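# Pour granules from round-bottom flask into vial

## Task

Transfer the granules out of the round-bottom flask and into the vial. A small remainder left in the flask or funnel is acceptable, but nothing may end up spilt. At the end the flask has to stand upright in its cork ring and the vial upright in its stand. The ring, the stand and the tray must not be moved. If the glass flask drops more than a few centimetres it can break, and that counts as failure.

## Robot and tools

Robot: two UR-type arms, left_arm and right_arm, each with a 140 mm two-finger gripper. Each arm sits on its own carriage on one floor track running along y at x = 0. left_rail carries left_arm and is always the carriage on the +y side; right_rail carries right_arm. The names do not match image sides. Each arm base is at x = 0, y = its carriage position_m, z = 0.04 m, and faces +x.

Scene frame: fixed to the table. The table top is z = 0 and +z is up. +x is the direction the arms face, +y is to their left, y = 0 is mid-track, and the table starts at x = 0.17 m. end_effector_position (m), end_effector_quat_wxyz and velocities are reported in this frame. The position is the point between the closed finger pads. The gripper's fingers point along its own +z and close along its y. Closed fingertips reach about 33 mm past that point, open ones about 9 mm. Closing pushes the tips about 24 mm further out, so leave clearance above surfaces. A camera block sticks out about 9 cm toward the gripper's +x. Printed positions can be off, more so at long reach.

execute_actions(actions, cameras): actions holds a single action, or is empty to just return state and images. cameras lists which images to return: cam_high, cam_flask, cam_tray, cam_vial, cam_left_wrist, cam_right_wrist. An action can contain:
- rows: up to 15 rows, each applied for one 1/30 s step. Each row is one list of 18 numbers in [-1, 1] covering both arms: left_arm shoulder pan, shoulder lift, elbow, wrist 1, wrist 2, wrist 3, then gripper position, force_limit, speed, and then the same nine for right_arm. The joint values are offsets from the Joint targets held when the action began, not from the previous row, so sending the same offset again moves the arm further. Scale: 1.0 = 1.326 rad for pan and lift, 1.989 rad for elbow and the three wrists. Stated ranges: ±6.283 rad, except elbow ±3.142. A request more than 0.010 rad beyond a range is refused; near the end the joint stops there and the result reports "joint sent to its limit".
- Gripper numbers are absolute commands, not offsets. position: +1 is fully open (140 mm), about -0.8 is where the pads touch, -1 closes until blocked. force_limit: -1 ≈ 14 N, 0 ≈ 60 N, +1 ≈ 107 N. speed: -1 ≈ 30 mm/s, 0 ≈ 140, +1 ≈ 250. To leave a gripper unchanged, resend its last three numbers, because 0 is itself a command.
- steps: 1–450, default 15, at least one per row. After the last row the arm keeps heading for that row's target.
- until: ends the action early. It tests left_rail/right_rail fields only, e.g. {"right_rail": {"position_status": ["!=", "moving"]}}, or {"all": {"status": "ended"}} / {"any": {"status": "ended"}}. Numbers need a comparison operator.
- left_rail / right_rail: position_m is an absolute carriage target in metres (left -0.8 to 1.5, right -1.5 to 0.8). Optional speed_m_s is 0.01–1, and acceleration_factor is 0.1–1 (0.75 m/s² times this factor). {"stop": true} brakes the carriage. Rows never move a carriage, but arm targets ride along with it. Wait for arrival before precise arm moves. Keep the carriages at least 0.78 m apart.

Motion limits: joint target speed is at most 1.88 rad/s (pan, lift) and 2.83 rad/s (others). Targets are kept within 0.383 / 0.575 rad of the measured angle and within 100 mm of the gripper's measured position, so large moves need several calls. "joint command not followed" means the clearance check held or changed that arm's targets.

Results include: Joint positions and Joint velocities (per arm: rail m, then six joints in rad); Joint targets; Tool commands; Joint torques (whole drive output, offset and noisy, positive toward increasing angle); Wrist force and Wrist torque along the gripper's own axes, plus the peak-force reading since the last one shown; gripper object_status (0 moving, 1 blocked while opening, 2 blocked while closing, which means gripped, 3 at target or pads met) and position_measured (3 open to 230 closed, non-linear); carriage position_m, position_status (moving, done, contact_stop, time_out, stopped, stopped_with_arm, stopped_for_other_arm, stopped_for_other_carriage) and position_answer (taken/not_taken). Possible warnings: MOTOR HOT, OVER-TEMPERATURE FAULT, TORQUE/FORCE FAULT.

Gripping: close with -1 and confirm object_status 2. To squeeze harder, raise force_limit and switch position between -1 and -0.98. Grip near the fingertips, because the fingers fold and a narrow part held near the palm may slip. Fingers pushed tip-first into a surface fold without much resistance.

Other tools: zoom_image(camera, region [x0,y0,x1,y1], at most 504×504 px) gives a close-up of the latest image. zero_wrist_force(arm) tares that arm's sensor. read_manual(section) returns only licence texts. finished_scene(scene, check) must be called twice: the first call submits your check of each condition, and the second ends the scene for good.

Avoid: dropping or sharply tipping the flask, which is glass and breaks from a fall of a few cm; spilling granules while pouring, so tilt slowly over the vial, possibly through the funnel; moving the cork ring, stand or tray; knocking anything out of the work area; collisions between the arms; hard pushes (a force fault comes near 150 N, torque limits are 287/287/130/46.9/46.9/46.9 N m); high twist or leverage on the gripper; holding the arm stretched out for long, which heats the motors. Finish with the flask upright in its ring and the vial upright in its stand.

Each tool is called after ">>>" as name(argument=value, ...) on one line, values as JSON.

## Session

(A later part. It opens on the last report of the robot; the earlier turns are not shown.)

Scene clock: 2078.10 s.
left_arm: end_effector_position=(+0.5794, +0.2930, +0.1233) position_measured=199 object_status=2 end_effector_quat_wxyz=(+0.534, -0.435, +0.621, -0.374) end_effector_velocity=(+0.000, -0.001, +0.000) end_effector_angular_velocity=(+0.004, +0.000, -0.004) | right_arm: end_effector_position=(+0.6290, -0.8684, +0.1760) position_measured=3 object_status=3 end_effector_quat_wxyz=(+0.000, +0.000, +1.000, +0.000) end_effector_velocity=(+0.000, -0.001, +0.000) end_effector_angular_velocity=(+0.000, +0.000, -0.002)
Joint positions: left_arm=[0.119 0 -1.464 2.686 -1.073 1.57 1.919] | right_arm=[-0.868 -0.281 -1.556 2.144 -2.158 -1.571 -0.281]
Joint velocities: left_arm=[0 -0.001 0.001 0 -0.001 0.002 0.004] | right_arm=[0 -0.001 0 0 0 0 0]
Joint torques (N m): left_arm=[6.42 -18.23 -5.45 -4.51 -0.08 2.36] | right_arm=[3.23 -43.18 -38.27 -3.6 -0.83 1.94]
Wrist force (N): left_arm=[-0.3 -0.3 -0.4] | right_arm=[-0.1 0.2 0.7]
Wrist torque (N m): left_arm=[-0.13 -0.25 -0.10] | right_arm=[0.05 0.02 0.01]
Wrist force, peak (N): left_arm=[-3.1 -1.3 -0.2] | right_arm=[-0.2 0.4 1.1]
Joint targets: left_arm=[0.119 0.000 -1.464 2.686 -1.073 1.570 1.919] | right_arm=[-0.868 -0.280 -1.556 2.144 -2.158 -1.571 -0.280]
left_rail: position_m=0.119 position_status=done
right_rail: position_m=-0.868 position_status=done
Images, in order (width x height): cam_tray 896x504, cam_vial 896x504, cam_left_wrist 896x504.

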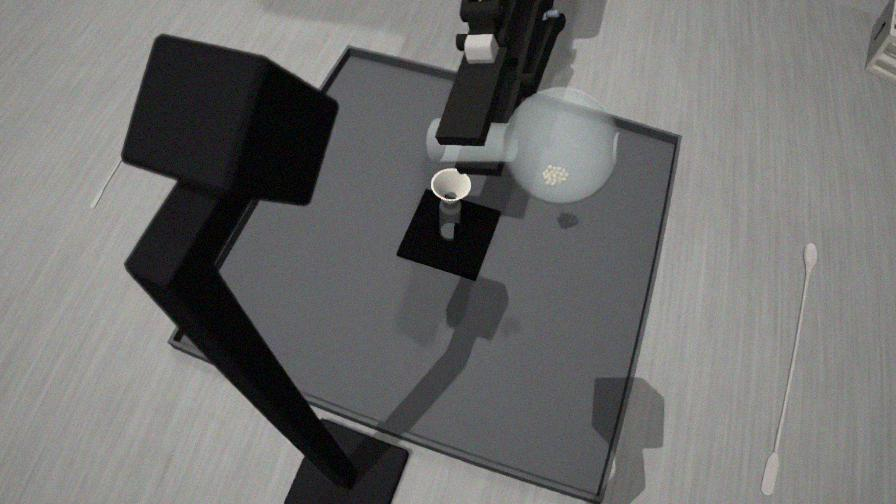

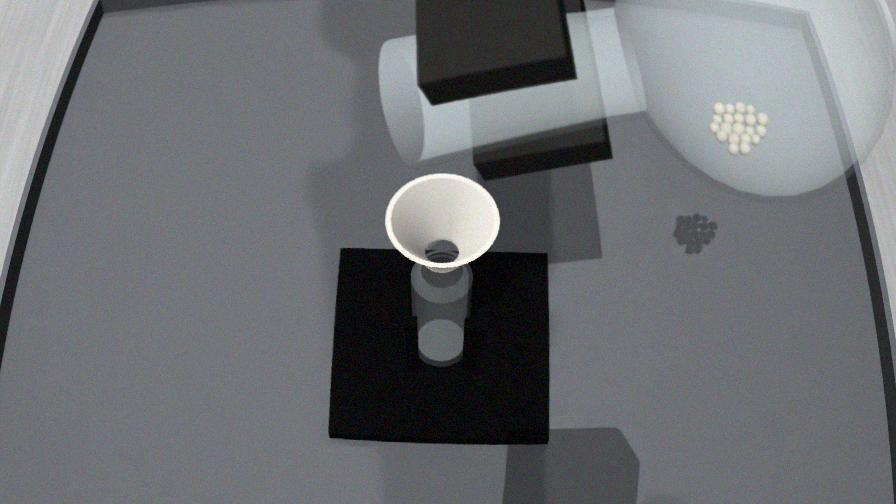

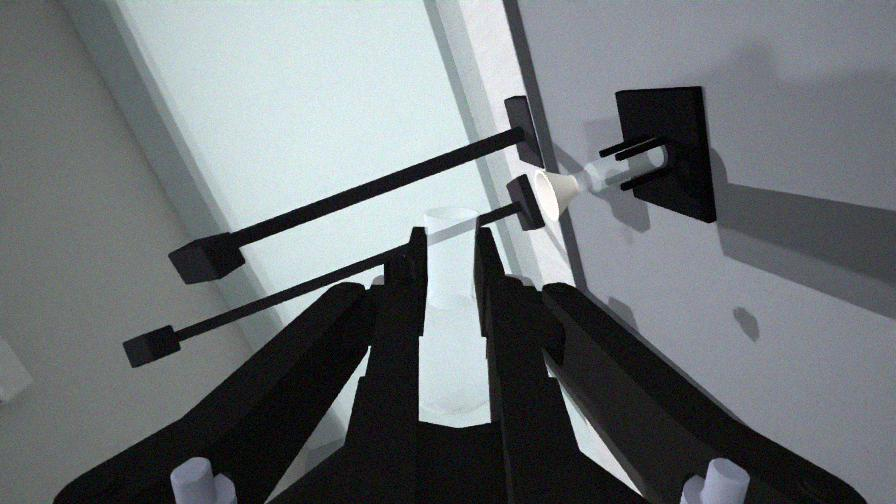

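>>> execute_actions(actions=[{"left_rail": {"position_m": 0.1272}, "rows": [[0,0.001154,0.000135,-0.000898,0,0,-1,0,-1,0,0,0,0,0,0,1,1,1],[0,0.004615,0.000539,-0.003592,0,0,-1,0,-1,0,0,0,0,0,0,1,1,1],[0,0.010385,0.001213,-0.008081,0,0,-1,0,-1,0,0,0,0,0,0,1,1,1],[0,0.018461,0.002156,-0.014367,0,0,-1,0,-1,0,0,0,0,0,0,1,1,1],[0,0.028846,0.003369,-0.022449,0,0,-1,0,-1,0,0,0,0,0,0,1,1,1],[0,0.039231,0.004581,-0.03053,0,0,-1,0,-1,0,0,0,0,0,0,1,1,1],[0,0.047307,0.005524,-0.036816,0,0,-1,0,-1,0,0,0,0,0,0,1,1,1],[0,0.053077,0.006198,-0.041305,0,0,-1,0,-1,0,0,0,0,0,0,1,1,1],[0,0.056538,0.006602,-0.043999,0,0,-1,0,-1,0,0,0,0,0,0,1,1,1],[0,0.057692,0.006737,-0.044897,0,0,-1,0,-1,0,0,0,0,0,0,1,1,1]], "steps": 16}], cameras=["cam_vial", "cam_tray", "cam_left_wrist"])

Scene clock: 2190.50 s.
left_arm: end_effector_position=(+0.5766, +0.3016, +0.1011) position_measured=199 object_status=2 end_effector_quat_wxyz=(+0.534, -0.435, +0.621, -0.374) end_effector_velocity=(+0.000, -0.001, -0.001) end_effector_angular_velocity=(+0.001, +0.001, -0.002) | right_arm: end_effector_position=(+0.6290, -0.8684, +0.1760) position_measured=3 object_status=3 end_effector_quat_wxyz=(+0.000, +0.000, +1.000, +0.000) end_effector_velocity=(+0.000, +0.000, -0.002) end_effector_angular_velocity=(-0.001, +0.002, +0.002)
Joint positions: left_arm=[0.127 0 -1.387 2.7 -1.162 1.57 1.919] | right_arm=[-0.868 -0.281 -1.556 2.144 -2.158 -1.571 -0.281]
Joint velocities: left_arm=[0 -0.001 0.003 0.001 -0.003 0.001 0.001] | right_arm=[0 0.001 0.002 0.001 -0.001 -0.001 -0.001]
Joint torques (N m): left_arm=[5.36 -21.58 -1.6 -4.64 -0.14 3.06] | right_arm=[3.14 -45.91 -38.25 -3.89 -0.86 2.09]
Wrist force (N): left_arm=[-1.0 -0.5 -0.3] | right_arm=[-0.4 0.4 0.5]
Wrist torque (N m): left_arm=[-0.20 -0.07 -0.13] | right_arm=[0.09 0.07 0.00]
Wrist force, peak (N): left_arm=[-3.0 -0.4 -0.5] | right_arm=[-0.4 0.6 1.0]
Joint targets: left_arm=[0.127 0.000 -1.387 2.700 -1.162 1.570 1.919] | right_arm=[-0.868 -0.280 -1.556 2.144 -2.158 -1.571 -0.280]
left_rail: position_m=0.127 position_status=done
right_rail: position_m=-0.868 position_status=done
Images, in order (width x height): cam_tray 896x504, cam_vial 896x504, cam_left_wrist 896x504.

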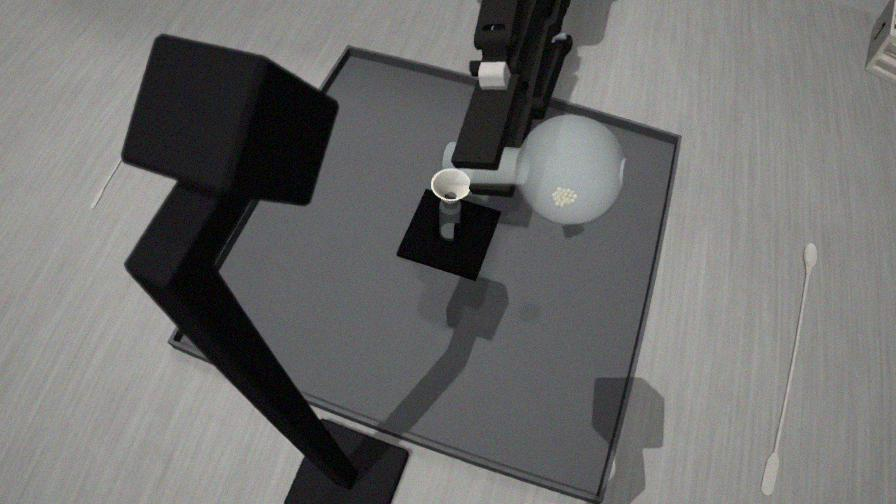

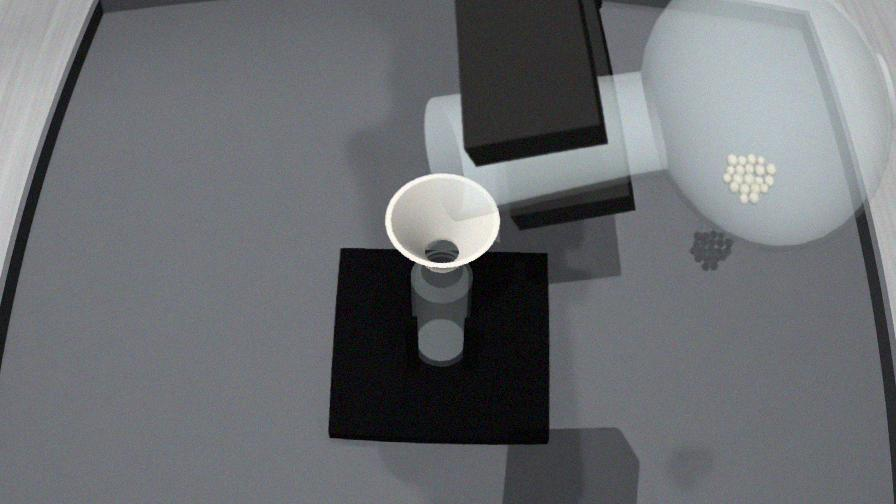

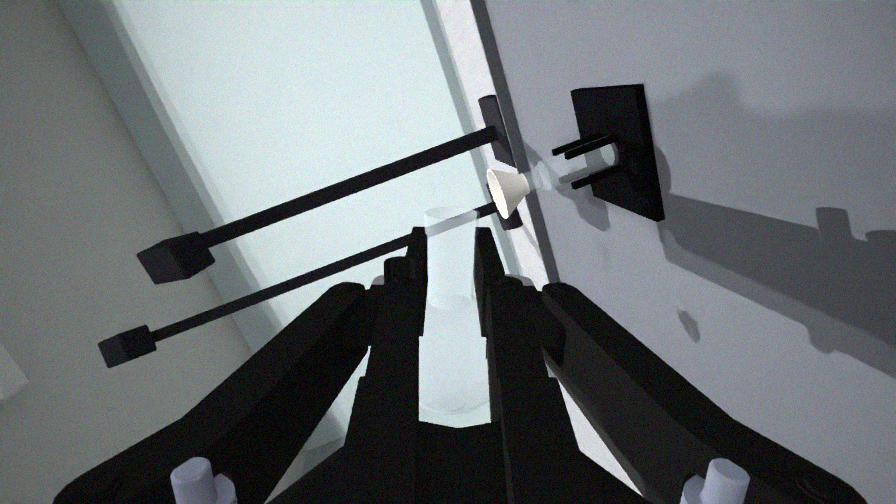

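I'll get the current state and the relevant views before continuing.

>>> execute_actions(actions=[], cameras=["cam_vial", "cam_tray", "cam_left_wrist"])

Scene clock: 2229.27 s.
left_arm: end_effector_position=(+0.5766, +0.3016, +0.1010) position_measured=199 object_status=2 end_effector_quat_wxyz=(+0.534, -0.435, +0.621, -0.374) end_effector_velocity=(+0.000, +0.000, +0.000) end_effector_angular_velocity=(+0.001, +0.000, +0.000) | right_arm: end_effector_position=(+0.6290, -0.8684, +0.1760) position_measured=3 object_status=3 end_effector_quat_wxyz=(+0.000, +0.000, +1.000, +0.000) end_effector_velocity=(+0.000, +0.002, +0.000) end_effector_angular_velocity=(+0.001, -0.001, +0.002)
Joint positions: left_arm=[0.127 0 -1.387 2.7 -1.162 1.57 1.919] | right_arm=[-0.868 -0.281 -1.556 2.144 -2.158 -1.571 -0.28]
Joint velocities: left_arm=[0 0 0 0 0.001 0 0.001] | right_arm=[0 0.002 -0.001 0.001 0 0.001 -0.001]
Joint torques (N m): left_arm=[4.51 -21.33 -17.75 -3.05 0.26 2.72] | right_arm=[5.23 -46.97 -37.06 -3.94 -0.96 2.5]
Wrist force (N): left_arm=[-0.9 0.0 -0.3] | right_arm=[0.1 0.1 0.7]
Wrist torque (N m): left_arm=[-0.11 -0.11 -0.13] | right_arm=[0.03 -0.01 0.00]
Wrist force, peak (N): left_arm=[-1.5 -0.8 -0.4] | right_arm=[0.0 0.0 1.1]
Joint targets: left_arm=[0.127 0.000 -1.387 2.700 -1.162 1.570 1.919] | right_arm=[-0.868 -0.280 -1.556 2.144 -2.158 -1.571 -0.280]
Tool commands: left_gripper/position=-1.0 left_gripper/force_limit=+0.0 left_gripper/speed=-1.0 right_gripper/position=+1.0 right_gripper/force_limit=+1.0 right_gripper/speed=+1.0
left_rail: position_m=0.127 position_status=done
right_rail: position_m=-0.868 position_status=done
Images, in order (width x height): cam_tray 896x504, cam_vial 896x504, cam_left_wrist 896x504.

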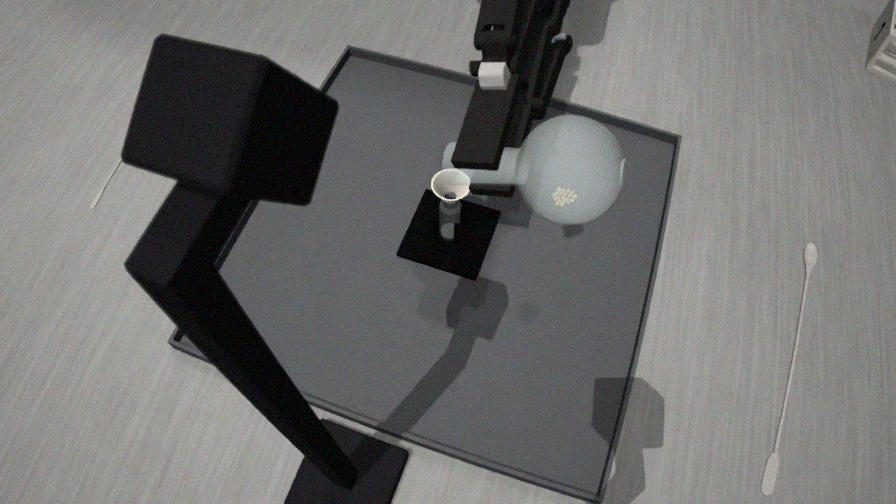

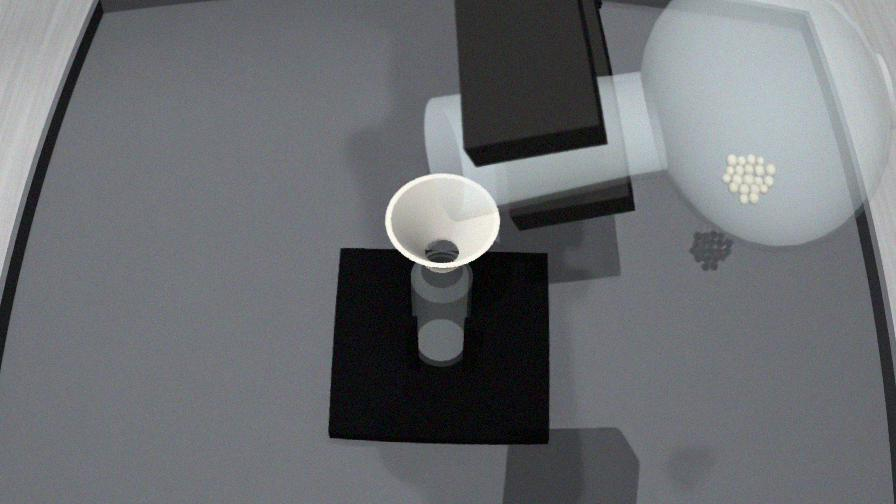

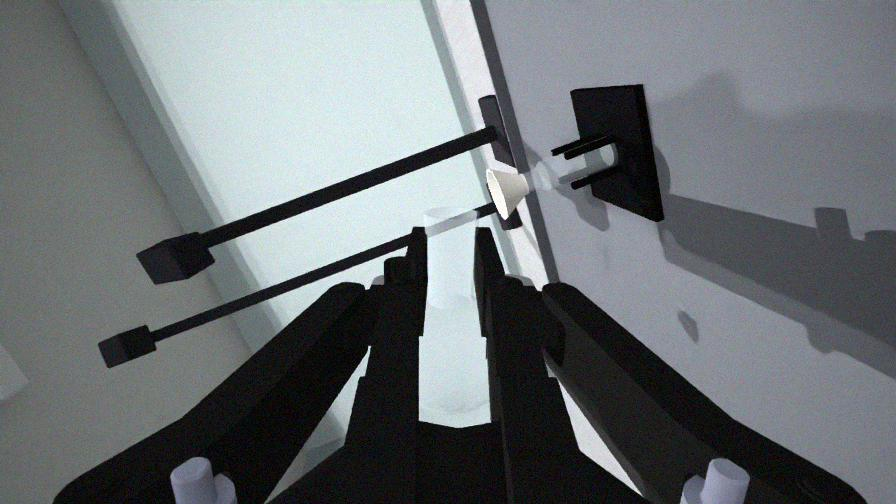

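>>> zoom_image(camera="cam_vial", region=[370, 70, 690, 290])

>>> zoom_image(camera="cam_tray", region=[400, 110, 640, 260])

>>> zoom_image(camera="cam_left_wrist", region=[370, 120, 650, 300])

Scaled by 1.575 from the camera's 896x504 image, which has a finer 1280x720 frame.

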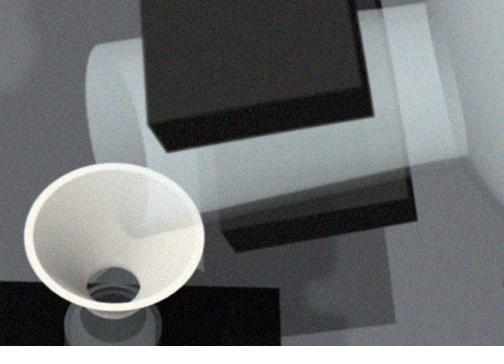

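Scaled by 2.100 from the camera's 896x504 image, which has a finer 1280x720 frame.

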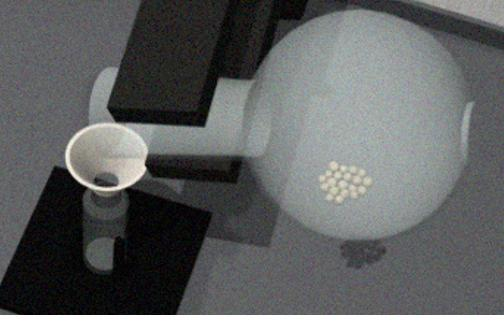

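Scaled by 1.800 from the camera's 896x504 image, which has a finer 1280x720 frame.

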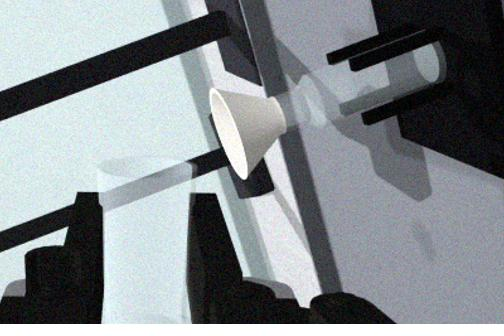

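>>> execute_actions(actions=[{"left_rail": {"position_m": 0.1250, "acceleration_factor": 0.2}, "rows": [[0,0,0,0,0,0.0002,-1,0,-1,0,0,0,0,0,0,1,1,1],[0,0.0002,0,-0.0001,0,0.0017,-1,0,-1,0,0,0,0,0,0,1,1,1],[0,0.0005,0,-0.0004,0,0.0051,-1,0,-1,0,0,0,0,0,0,1,1,1],[0,0.0011,0.0001,-0.0008,0,0.0107,-1,0,-1,0,0,0,0,0,0,1,1,1],[0,0.0019,0.0001,-0.0014,0,0.0184,-1,0,-1,0,0,0,0,0,0,1,1,1],[0,0.0028,0.0002,-0.0021,0,0.0279,-1,0,-1,0,0,0,0,0,0,1,1,1],[0,0.0039,0.0002,-0.0028,0,0.0384,-1,0,-1,0,0,0,0,0,0,1,1,1],[0,0.0050,0.0003,-0.0036,0,0.0493,-1,0,-1,0,0,0,0,0,0,1,1,1],[0,0.0061,0.0003,-0.0044,0,0.0599,-1,0,-1,0,0,0,0,0,0,1,1,1],[0,0.0071,0.0004,-0.0051,0,0.0693,-1,0,-1,0,0,0,0,0,0,1,1,1],[0,0.0078,0.0004,-0.0057,0,0.0771,-1,0,-1,0,0,0,0,0,0,1,1,1],[0,0.0084,0.0005,-0.0061,0,0.0827,-1,0,-1,0,0,0,0,0,0,1,1,1],[0,0.0088,0.0005,-0.0063,0,0.0861,-1,0,-1,0,0,0,0,0,0,1,1,1],[0,0.0089,0.0005,-0.0065,0,0.0875,-1,0,-1,0,0,0,0,0,0,1,1,1],[0,0.0089,0.0005,-0.0065,0,0.0877,-1,0,-1,0,0,0,0,0,0,1,1,1]], "steps": 20}], cameras=["cam_vial", "cam_tray", "cam_left_wrist"])

Scene clock: 2391.33 s.
left_arm: end_effector_position=(+0.5766, +0.2994, +0.0979) position_measured=199 object_status=2 end_effector_quat_wxyz=(+0.565, -0.380, +0.656, -0.326) end_effector_velocity=(+0.000, +0.000, +0.000) end_effector_angular_velocity=(+0.002, -0.001, +0.001) | right_arm: end_effector_position=(+0.6290, -0.8684, +0.1760) position_measured=3 object_status=3 end_effector_quat_wxyz=(+0.000, +0.000, +1.000, +0.000) end_effector_velocity=(+0.000, +0.000, +0.000) end_effector_angular_velocity=(-0.001, -0.001, +0.000)
Joint positions: left_arm=[0.125 0 -1.375 2.701 -1.175 1.57 2.093] | right_arm=[-0.868 -0.281 -1.556 2.144 -2.158 -1.571 -0.28]
Joint velocities: left_arm=[0 0 0 0 -0.001 -0.001 0.002] | right_arm=[0 0 -0.001 0.001 -0.001 -0.001 0]
Joint torques (N m): left_arm=[3.63 -19.67 -2.46 -4.4 0.26 3.61] | right_arm=[3.1 -44.01 -39.57 -4.06 -0.41 2.58]
Wrist force (N): left_arm=[-1.1 -0.5 0.0] | right_arm=[-0.4 0.4 0.6]
Wrist torque (N m): left_arm=[-0.23 -0.06 -0.14] | right_arm=[0.09 0.08 0.00]
Wrist force, peak (N): left_arm=[-2.0 -0.1 -0.6] | right_arm=[0.0 0.8 0.8]
Joint targets: left_arm=[0.125 0.000 -1.375 2.701 -1.175 1.570 2.094] | right_arm=[-0.868 -0.280 -1.556 2.144 -2.158 -1.571 -0.280]
left_rail: position_m=0.125 position_status=done
right_rail: position_m=-0.868 position_status=done
Images, in order (width x height): cam_tray 896x504, cam_vial 896x504, cam_left_wrist 896x504.

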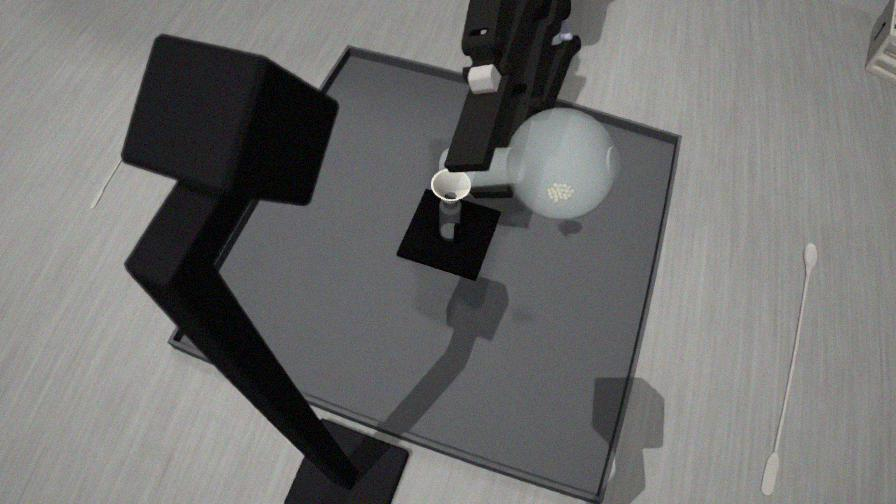

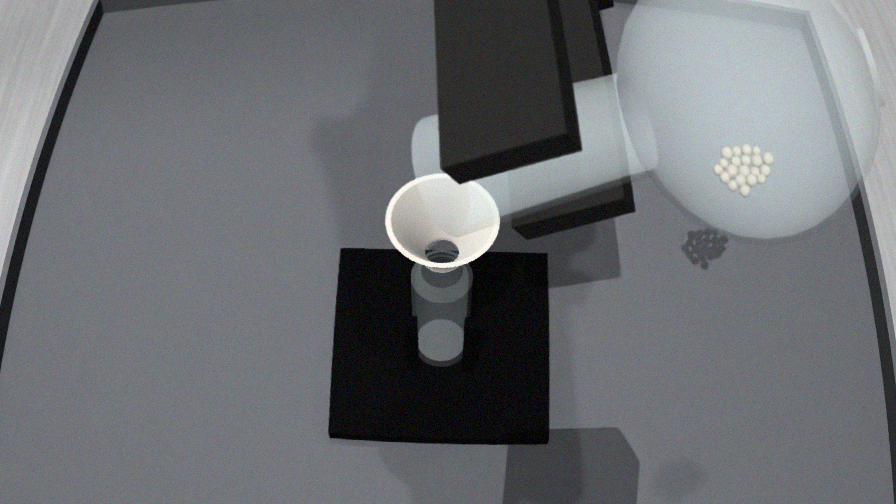

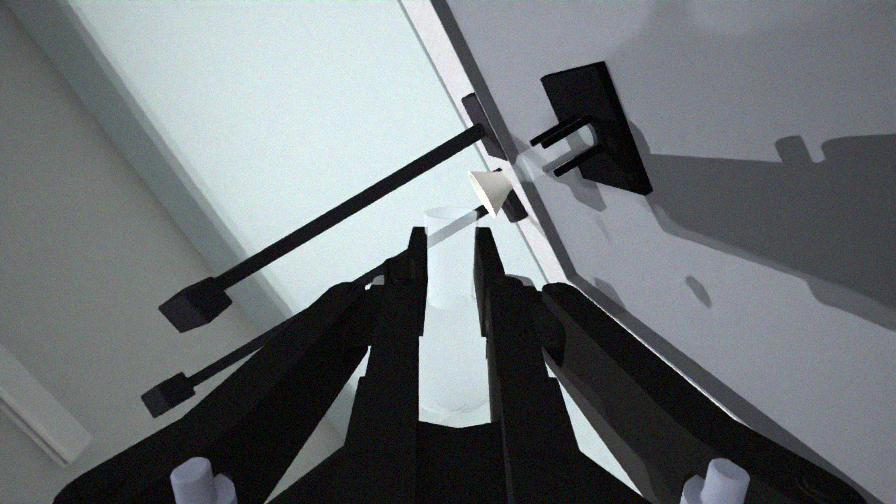

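>>> zoom_image(camera="cam_left_wrist", region=[400, 140, 560, 240])

>>> zoom_image(camera="cam_vial", region=[370, 90, 570, 290])

Scaled by 3.150 from the camera's 896x504 image, which has a finer 1280x720 frame.

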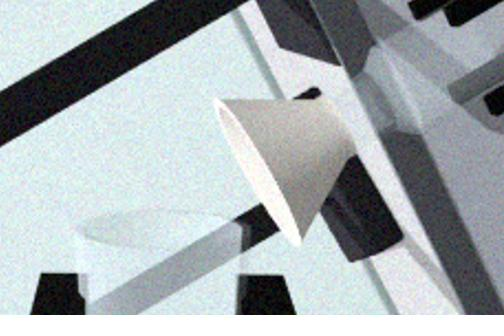

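Scaled by 2.520 from the camera's 896x504 image, which has a finer 1280x720 frame.

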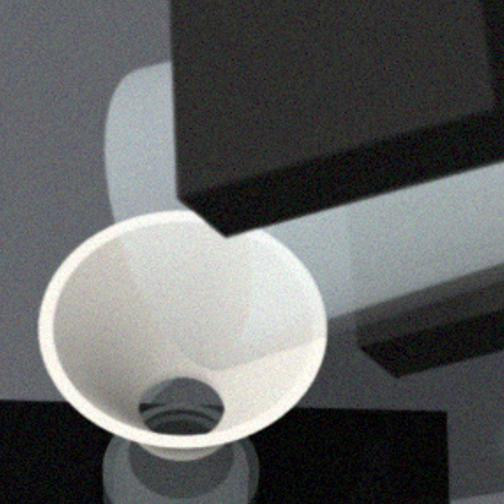

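>>> execute_actions(actions=[{"left_rail": {"position_m": 0.1216}, "rows": [[0,0,0,0,0,0.0002,-1,0,-1,0,0,0,0,0,0,1,1,1],[0,0.0001,0,0,0,0.0017,-1,0,-1,0,0,0,0,0,0,1,1,1],[0,0.0002,0,-0.0001,0,0.0051,-1,0,-1,0,0,0,0,0,0,1,1,1],[0,0.0003,0,-0.0002,0,0.0107,-1,0,-1,0,0,0,0,0,0,1,1,1],[0,0.0006,0,-0.0004,0,0.0184,-1,0,-1,0,0,0,0,0,0,1,1,1],[0,0.0009,0.0001,-0.0006,0,0.0279,-1,0,-1,0,0,0,0,0,0,1,1,1],[0,0.0012,0.0001,-0.0009,0,0.0384,-1,0,-1,0,0,0,0,0,0,1,1,1],[0,0.0016,0.0001,-0.0011,0,0.0493,-1,0,-1,0,0,0,0,0,0,1,1,1],[0,0.0019,0.0001,-0.0014,0,0.0599,-1,0,-1,0,0,0,0,0,0,1,1,1],[0,0.0022,0.0001,-0.0016,0,0.0693,-1,0,-1,0,0,0,0,0,0,1,1,1],[0,0.0025,0.0001,-0.0018,0,0.0771,-1,0,-1,0,0,0,0,0,0,1,1,1],[0,0.0026,0.0002,-0.0019,0,0.0827,-1,0,-1,0,0,0,0,0,0,1,1,1],[0,0.0027,0.0002,-0.0020,0,0.0861,-1,0,-1,0,0,0,0,0,0,1,1,1],[0,0.0028,0.0002,-0.0020,0,0.0875,-1,0,-1,0,0,0,0,0,0,1,1,1],[0,0.0028,0.0002,-0.0020,0,0.0877,-1,0,-1,0,0,0,0,0,0,1,1,1]], "steps": 20}], cameras=["cam_vial", "cam_left_wrist"])

>>> zoom_image(camera="cam_vial", region=[370, 80, 790, 290])

>>> zoom_image(camera="cam_left_wrist", region=[400, 140, 560, 240])

Scene clock: 2429.97 s.
left_arm: end_effector_position=(+0.5766, +0.2960, +0.0968) position_measured=199 object_status=2 end_effector_quat_wxyz=(+0.591, -0.321, +0.687, -0.276) end_effector_velocity=(+0.000, -0.001, +0.000) end_effector_angular_velocity=(+0.002, +0.001, -0.002) | right_arm: end_effector_position=(+0.6290, -0.8684, +0.1760) position_measured=3 object_status=3 end_effector_quat_wxyz=(+0.000, +0.000, +1.000, +0.000) end_effector_velocity=(+0.000, +0.001, +0.002) end_effector_angular_velocity=(-0.001, -0.003, +0.000)
Joint positions: left_arm=[0.122 0 -1.372 2.701 -1.179 1.57 2.268] | right_arm=[-0.868 -0.281 -1.556 2.144 -2.158 -1.571 -0.28]
Joint velocities: left_arm=[0 -0.001 0 0 0 0.001 0.002] | right_arm=[0 0.001 -0.003 0 0.001 0 0]
Joint torques (N m): left_arm=[4.3 -21.36 -0.81 -4.62 0.25 3.36] | right_arm=[5.36 -45.08 -38.52 -4.22 -0.4 2.29]
Wrist force (N): left_arm=[-0.6 -0.4 -0.3] | right_arm=[-0.4 0.4 0.6]
Wrist torque (N m): left_arm=[-0.19 -0.17 -0.15] | right_arm=[0.09 0.09 0.00]
Wrist force, peak (N): left_arm=[-1.2 -0.4 -1.1] | right_arm=[-0.1 0.4 1.1]
Joint targets: left_arm=[0.122 0.000 -1.372 2.701 -1.179 1.570 2.268] | right_arm=[-0.868 -0.280 -1.556 2.144 -2.158 -1.571 -0.280]
left_rail: position_m=0.122 position_status=done
right_rail: position_m=-0.868 position_status=done
Images, in order (width x height): cam_vial 896x504, cam_left_wrist 896x504.

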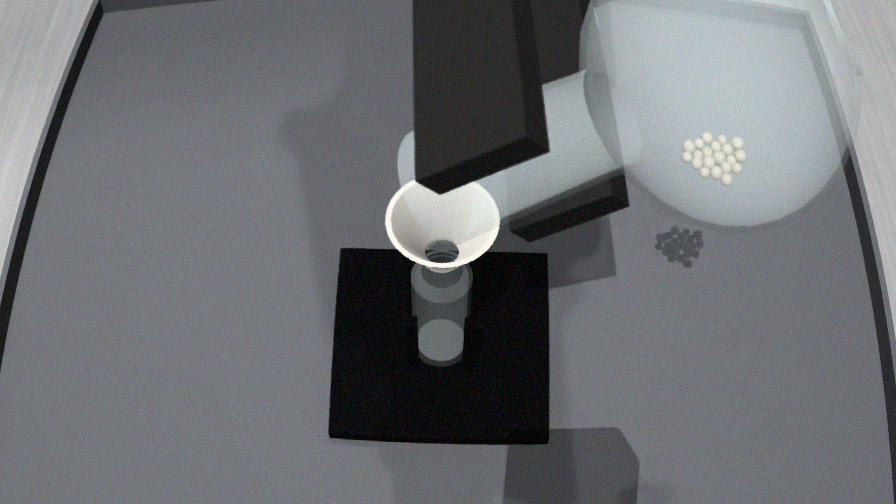

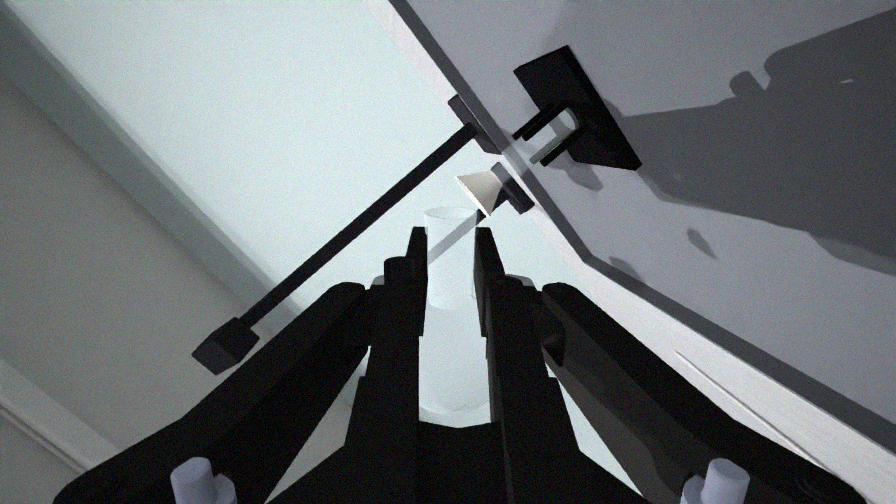

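Scaled by 1.200 from the camera's 896x504 image, which has a finer 1280x720 frame.

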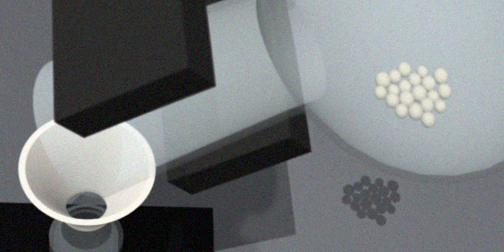

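Scaled by 3.150 from the camera's 896x504 image, which has a finer 1280x720 frame.

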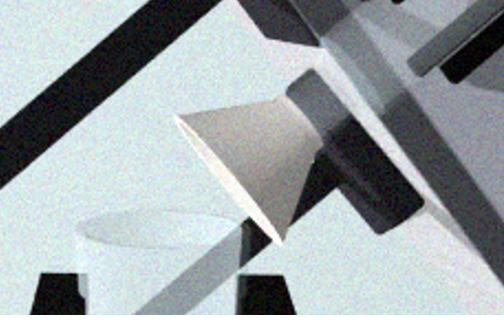

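>>> execute_actions(actions=[{"left_rail": {"position_m": 0.1188}, "rows": [[0,0,0,0,0,0.0001,-1,0,-1,0,0,0,0,0,0,1,1,1],[0,0,0,0,0,0.0008,-1,0,-1,0,0,0,0,0,0,1,1,1],[0,-0.0001,0,0.0001,0,0.0025,-1,0,-1,0,0,0,0,0,0,1,1,1],[0,-0.0003,0,0.0002,0,0.0053,-1,0,-1,0,0,0,0,0,0,1,1,1],[0,-0.0005,0,0.0003,0,0.0092,-1,0,-1,0,0,0,0,0,0,1,1,1],[0,-0.0007,0,0.0005,0,0.0139,-1,0,-1,0,0,0,0,0,0,1,1,1],[0,-0.0010,-0.0001,0.0007,0,0.0192,-1,0,-1,0,0,0,0,0,0,1,1,1],[0,-0.0013,-0.0001,0.0009,0,0.0247,-1,0,-1,0,0,0,0,0,0,1,1,1],[0,-0.0015,-0.0001,0.0011,0,0.0299,-1,0,-1,0,0,0,0,0,0,1,1,1],[0,-0.0018,-0.0001,0.0013,0,0.0347,-1,0,-1,0,0,0,0,0,0,1,1,1],[0,-0.0020,-0.0001,0.0014,0,0.0385,-1,0,-1,0,0,0,0,0,0,1,1,1],[0,-0.0021,-0.0001,0.0015,0,0.0413,-1,0,-1,0,0,0,0,0,0,1,1,1],[0,-0.0022,-0.0001,0.0016,0,0.0430,-1,0,-1,0,0,0,0,0,0,1,1,1],[0,-0.0022,-0.0001,0.0016,0,0.0438,-1,0,-1,0,0,0,0,0,0,1,1,1],[0,-0.0022,-0.0001,0.0016,0,0.0439,-1,0,-1,0,0,0,0,0,0,1,1,1]], "steps": 20}], cameras=["cam_vial", "cam_left_wrist"])

>>> zoom_image(camera="cam_vial", region=[370, 80, 790, 380])

>>> zoom_image(camera="cam_left_wrist", region=[400, 140, 560, 240])

Scene clock: 2458.10 s.
left_arm: end_effector_position=(+0.5766, +0.2932, +0.0976) position_measured=199 object_status=2 end_effector_quat_wxyz=(+0.602, -0.291, +0.700, -0.250) end_effector_velocity=(+0.000, +0.000, +0.000) end_effector_angular_velocity=(+0.004, +0.000, +0.000) | right_arm: end_effector_position=(+0.6290, -0.8684, +0.1760) position_measured=3 object_status=3 end_effector_quat_wxyz=(+0.000, +0.000, +1.000, +0.000) end_effector_velocity=(+0.000, +0.000, +0.000) end_effector_angular_velocity=(-0.002, +0.000, +0.001)
Joint positions: left_arm=[0.119 0 -1.374 2.701 -1.176 1.57 2.355] | right_arm=[-0.868 -0.281 -1.556 2.144 -2.158 -1.571 -0.281]
Joint velocities: left_arm=[0 0 0 0 0 -0.001 0.004] | right_arm=[0 0.001 0.001 -0.001 0 -0.001 0]
Joint torques (N m): left_arm=[3.29 -45.17 -23.22 -0.61 0.57 3.09] | right_arm=[2.49 -44.08 -39.13 -4.36 -0.07 2.46]
Wrist force (N): left_arm=[-0.4 -0.4 -0.3] | right_arm=[0.0 0.1 0.7]
Wrist torque (N m): left_arm=[-0.21 -0.20 -0.16] | right_arm=[0.03 -0.02 0.01]
Wrist force, peak (N): left_arm=[-1.2 -0.6 -0.6] | right_arm=[-0.3 0.5 1.2]
Joint targets: left_arm=[0.119 0.000 -1.374 2.701 -1.176 1.570 2.356] | right_arm=[-0.868 -0.280 -1.556 2.144 -2.158 -1.571 -0.280]
left_rail: position_m=0.119 position_status=done
right_rail: position_m=-0.868 position_status=done
Images, in order (width x height): cam_vial 896x504, cam_left_wrist 896x504.

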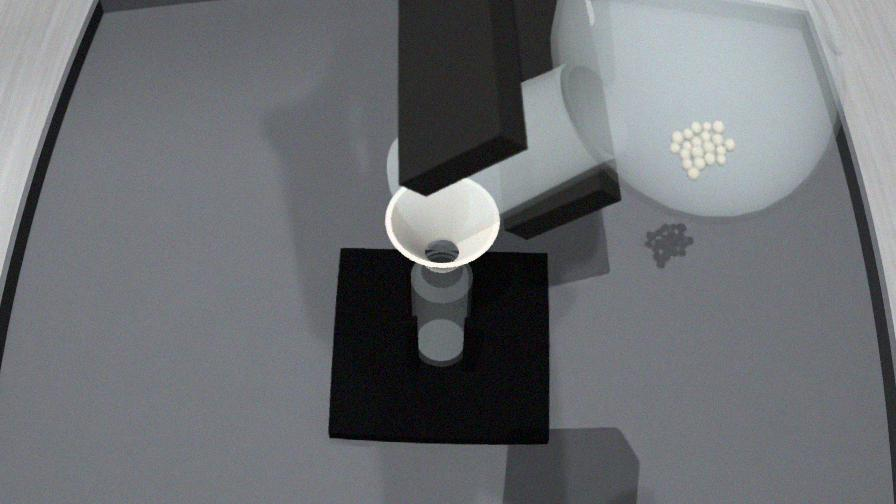

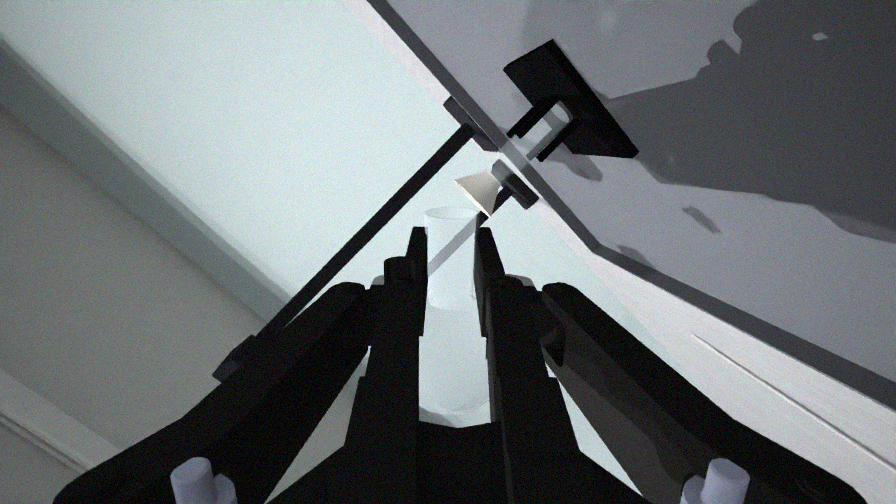

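Scaled by 1.200 from the camera's 896x504 image, which has a finer 1280x720 frame.

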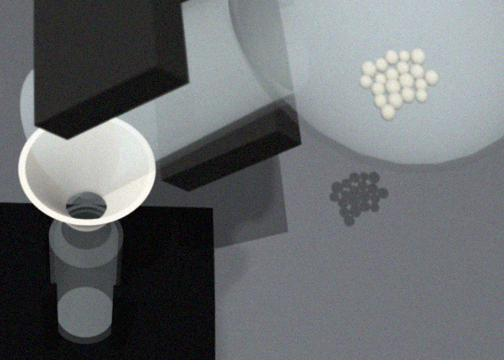

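Scaled by 3.150 from the camera's 896x504 image, which has a finer 1280x720 frame.

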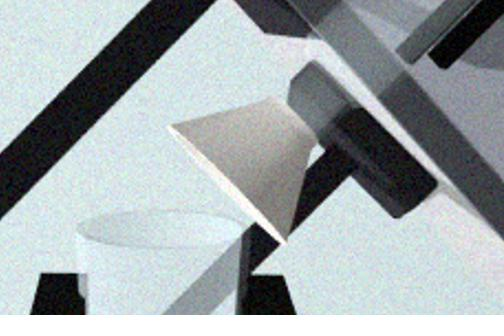

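>>> execute_actions(actions=[{"left_rail": {"position_m": 0.1168}, "rows": [[0,0,0,0,0,0.0001,-1,0,-1,0,0,0,0,0,0,1,1,1],[0,0,0,0,0,0.0008,-1,0,-1,0,0,0,0,0,0,1,1,1],[0,-0.0001,0,0,0,0.0025,-1,0,-1,0,0,0,0,0,0,1,1,1],[0,-0.0001,0,0.0001,0,0.0053,-1,0,-1,0,0,0,0,0,0,1,1,1],[0,-0.0002,0,0.0002,0,0.0092,-1,0,-1,0,0,0,0,0,0,1,1,1],[0,-0.0004,0,0.0003,0,0.0139,-1,0,-1,0,0,0,0,0,0,1,1,1],[0,-0.0005,0,0.0004,0,0.0192,-1,0,-1,0,0,0,0,0,0,1,1,1],[0,-0.0006,0,0.0005,0,0.0247,-1,0,-1,0,0,0,0,0,0,1,1,1],[0,-0.0008,-0.0001,0.0006,0,0.0299,-1,0,-1,0,0,0,0,0,0,1,1,1],[0,-0.0009,-0.0001,0.0006,0,0.0347,-1,0,-1,0,0,0,0,0,0,1,1,1],[0,-0.0010,-0.0001,0.0007,0,0.0385,-1,0,-1,0,0,0,0,0,0,1,1,1],[0,-0.0011,-0.0001,0.0008,0,0.0413,-1,0,-1,0,0,0,0,0,0,1,1,1],[0,-0.0011,-0.0001,0.0008,0,0.0430,-1,0,-1,0,0,0,0,0,0,1,1,1],[0,-0.0011,-0.0001,0.0008,0,0.0438,-1,0,-1,0,0,0,0,0,0,1,1,1],[0,-0.0011,-0.0001,0.0008,0,0.0439,-1,0,-1,0,0,0,0,0,0,1,1,1]], "steps": 20}], cameras=["cam_vial"])

>>> zoom_image(camera="cam_vial", region=[370, 80, 790, 380])

Scene clock: 2474.73 s.
left_arm: end_effector_position=(+0.5766, +0.2912, +0.0980) position_measured=199 object_status=2 end_effector_quat_wxyz=(+0.613, -0.260, +0.712, -0.223) end_effector_velocity=(+0.000, -0.001, +0.000) end_effector_angular_velocity=(+0.004, +0.001, -0.002) | right_arm: end_effector_position=(+0.6290, -0.8684, +0.1760) position_measured=3 object_status=3 end_effector_quat_wxyz=(+0.000, +0.000, +1.000, +0.000) end_effector_velocity=(+0.000, +0.001, +0.000) end_effector_angular_velocity=(+0.001, +0.000, +0.001)
Joint positions: left_arm=[0.117 0 -1.376 2.701 -1.175 1.57 2.442] | right_arm=[-0.868 -0.281 -1.556 2.144 -2.158 -1.571 -0.28]
Joint velocities: left_arm=[0 -0.001 0 0.001 0 0.001 0.004] | right_arm=[0 0.001 0 0 0 0.001 0]
Joint torques (N m): left_arm=[3.29 -43.85 -24.36 -0.6 0.98 3.32] | right_arm=[5.16 -45.31 -39.27 -4.55 -0.6 2.03]
Wrist force (N): left_arm=[-0.5 0.0 -0.8] | right_arm=[-0.1 0.6 0.6]
Wrist torque (N m): left_arm=[-0.13 -0.15 -0.16] | right_arm=[0.12 0.02 0.00]
Wrist force, peak (N): left_arm=[-1.0 -0.4 -0.9] | right_arm=[0.2 0.3 1.2]
Joint targets: left_arm=[0.117 0.000 -1.376 2.701 -1.175 1.570 2.443] | right_arm=[-0.868 -0.280 -1.556 2.144 -2.158 -1.571 -0.280]
left_rail: position_m=0.117 position_status=done
right_rail: position_m=-0.868 position_status=done
Images, in order (width x height): cam_vial 896x504.

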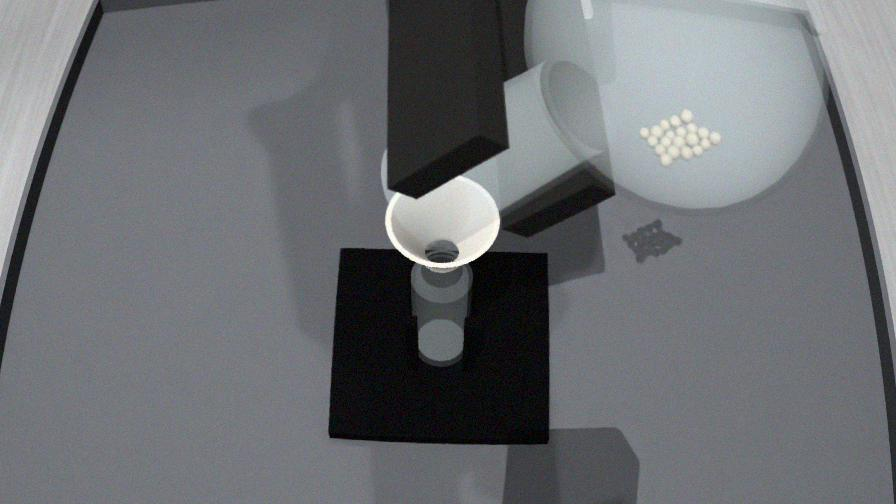

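Scaled by 1.200 from the camera's 896x504 image, which has a finer 1280x720 frame.

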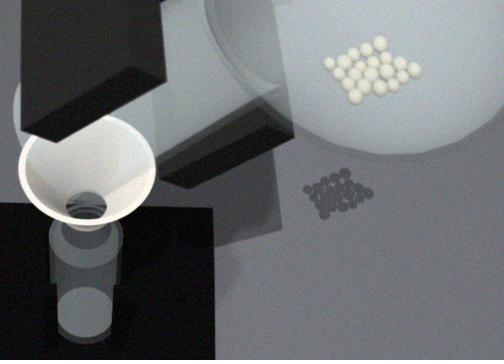

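>>> execute_actions(actions=[{"left_rail": {"position_m": 0.1145}, "rows": [[0,0,0,0,0,0.0001,-1,0,-1,0,0,0,0,0,0,1,1,1],[0,0,0,0,0,0.0008,-1,0,-1,0,0,0,0,0,0,1,1,1],[0,-0.0001,0,0,0,0.0025,-1,0,-1,0,0,0,0,0,0,1,1,1],[0,-0.0001,0,0.0001,0,0.0053,-1,0,-1,0,0,0,0,0,0,1,1,1],[0,-0.0002,0,0.0002,0,0.0092,-1,0,-1,0,0,0,0,0,0,1,1,1],[0,-0.0004,0,0.0003,0,0.0139,-1,0,-1,0,0,0,0,0,0,1,1,1],[0,-0.0005,0,0.0004,0,0.0192,-1,0,-1,0,0,0,0,0,0,1,1,1],[0,-0.0006,0,0.0005,0,0.0247,-1,0,-1,0,0,0,0,0,0,1,1,1],[0,-0.0008,-0.0001,0.0006,0,0.0299,-1,0,-1,0,0,0,0,0,0,1,1,1],[0,-0.0009,-0.0001,0.0006,0,0.0347,-1,0,-1,0,0,0,0,0,0,1,1,1],[0,-0.0010,-0.0001,0.0007,0,0.0385,-1,0,-1,0,0,0,0,0,0,1,1,1],[0,-0.0011,-0.0001,0.0008,0,0.0413,-1,0,-1,0,0,0,0,0,0,1,1,1],[0,-0.0011,-0.0001,0.0008,0,0.0430,-1,0,-1,0,0,0,0,0,0,1,1,1],[0,-0.0011,-0.0001,0.0008,0,0.0438,-1,0,-1,0,0,0,0,0,0,1,1,1],[0,-0.0011,-0.0001,0.0008,0,0.0439,-1,0,-1,0,0,0,0,0,0,1,1,1]], "steps": 20}], cameras=["cam_vial"])

>>> zoom_image(camera="cam_vial", region=[370, 80, 790, 380])

Scene clock: 2487.17 s.
left_arm: end_effector_position=(+0.5766, +0.2889, +0.0984) position_measured=199 object_status=2 end_effector_quat_wxyz=(+0.622, -0.229, +0.723, -0.196) end_effector_velocity=(+0.000, +0.000, +0.000) end_effector_angular_velocity=(+0.004, +0.001, +0.000) | right_arm: end_effector_position=(+0.6290, -0.8684, +0.1760) position_measured=3 object_status=3 end_effector_quat_wxyz=(+0.000, +0.000, +1.000, +0.000) end_effector_velocity=(+0.000, +0.000, +0.000) end_effector_angular_velocity=(+0.001, +0.000, -0.001)
Joint positions: left_arm=[0.114 0 -1.377 2.701 -1.173 1.57 2.53] | right_arm=[-0.868 -0.281 -1.556 2.144 -2.158 -1.571 -0.28]
Joint velocities: left_arm=[0 0 0 0 0.001 0 0.004] | right_arm=[0 -0.001 -0.001 0.001 0 0.001 0]
Joint torques (N m): left_arm=[2.42 -44.85 -24.77 -0.76 1.17 3.03] | right_arm=[4.5 -44.86 -39.68 -4.33 -0.56 1.92]
Wrist force (N): left_arm=[0.0 0.0 -0.4] | right_arm=[0.0 0.6 0.7]
Wrist torque (N m): left_arm=[-0.12 -0.25 -0.16] | right_arm=[0.13 0.00 0.00]
Wrist force, peak (N): left_arm=[-1.2 -0.4 -0.4] | right_arm=[0.3 0.4 1.1]
Joint targets: left_arm=[0.115 0.000 -1.377 2.701 -1.173 1.570 2.530] | right_arm=[-0.868 -0.280 -1.556 2.144 -2.158 -1.571 -0.280]
left_rail: position_m=0.114 position_m_goal=0.115 position_status=done
right_rail: position_m=-0.868 position_status=done
Images, in order (width x height): cam_vial 896x504.

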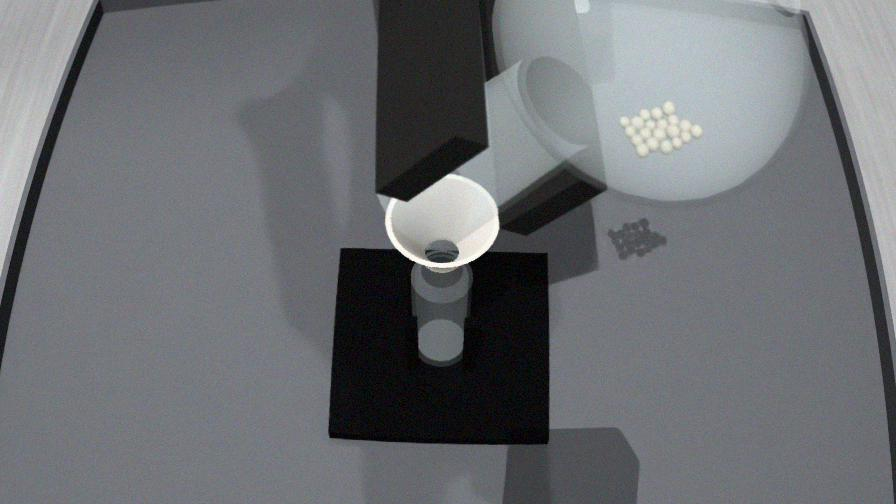

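Scaled by 1.200 from the camera's 896x504 image, which has a finer 1280x720 frame.

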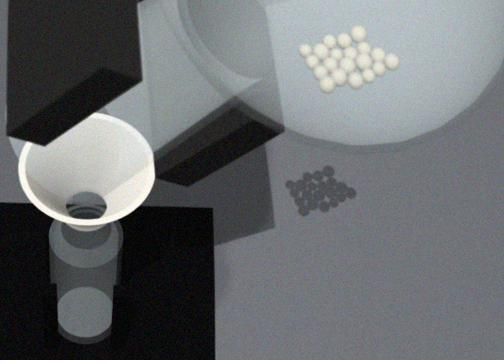

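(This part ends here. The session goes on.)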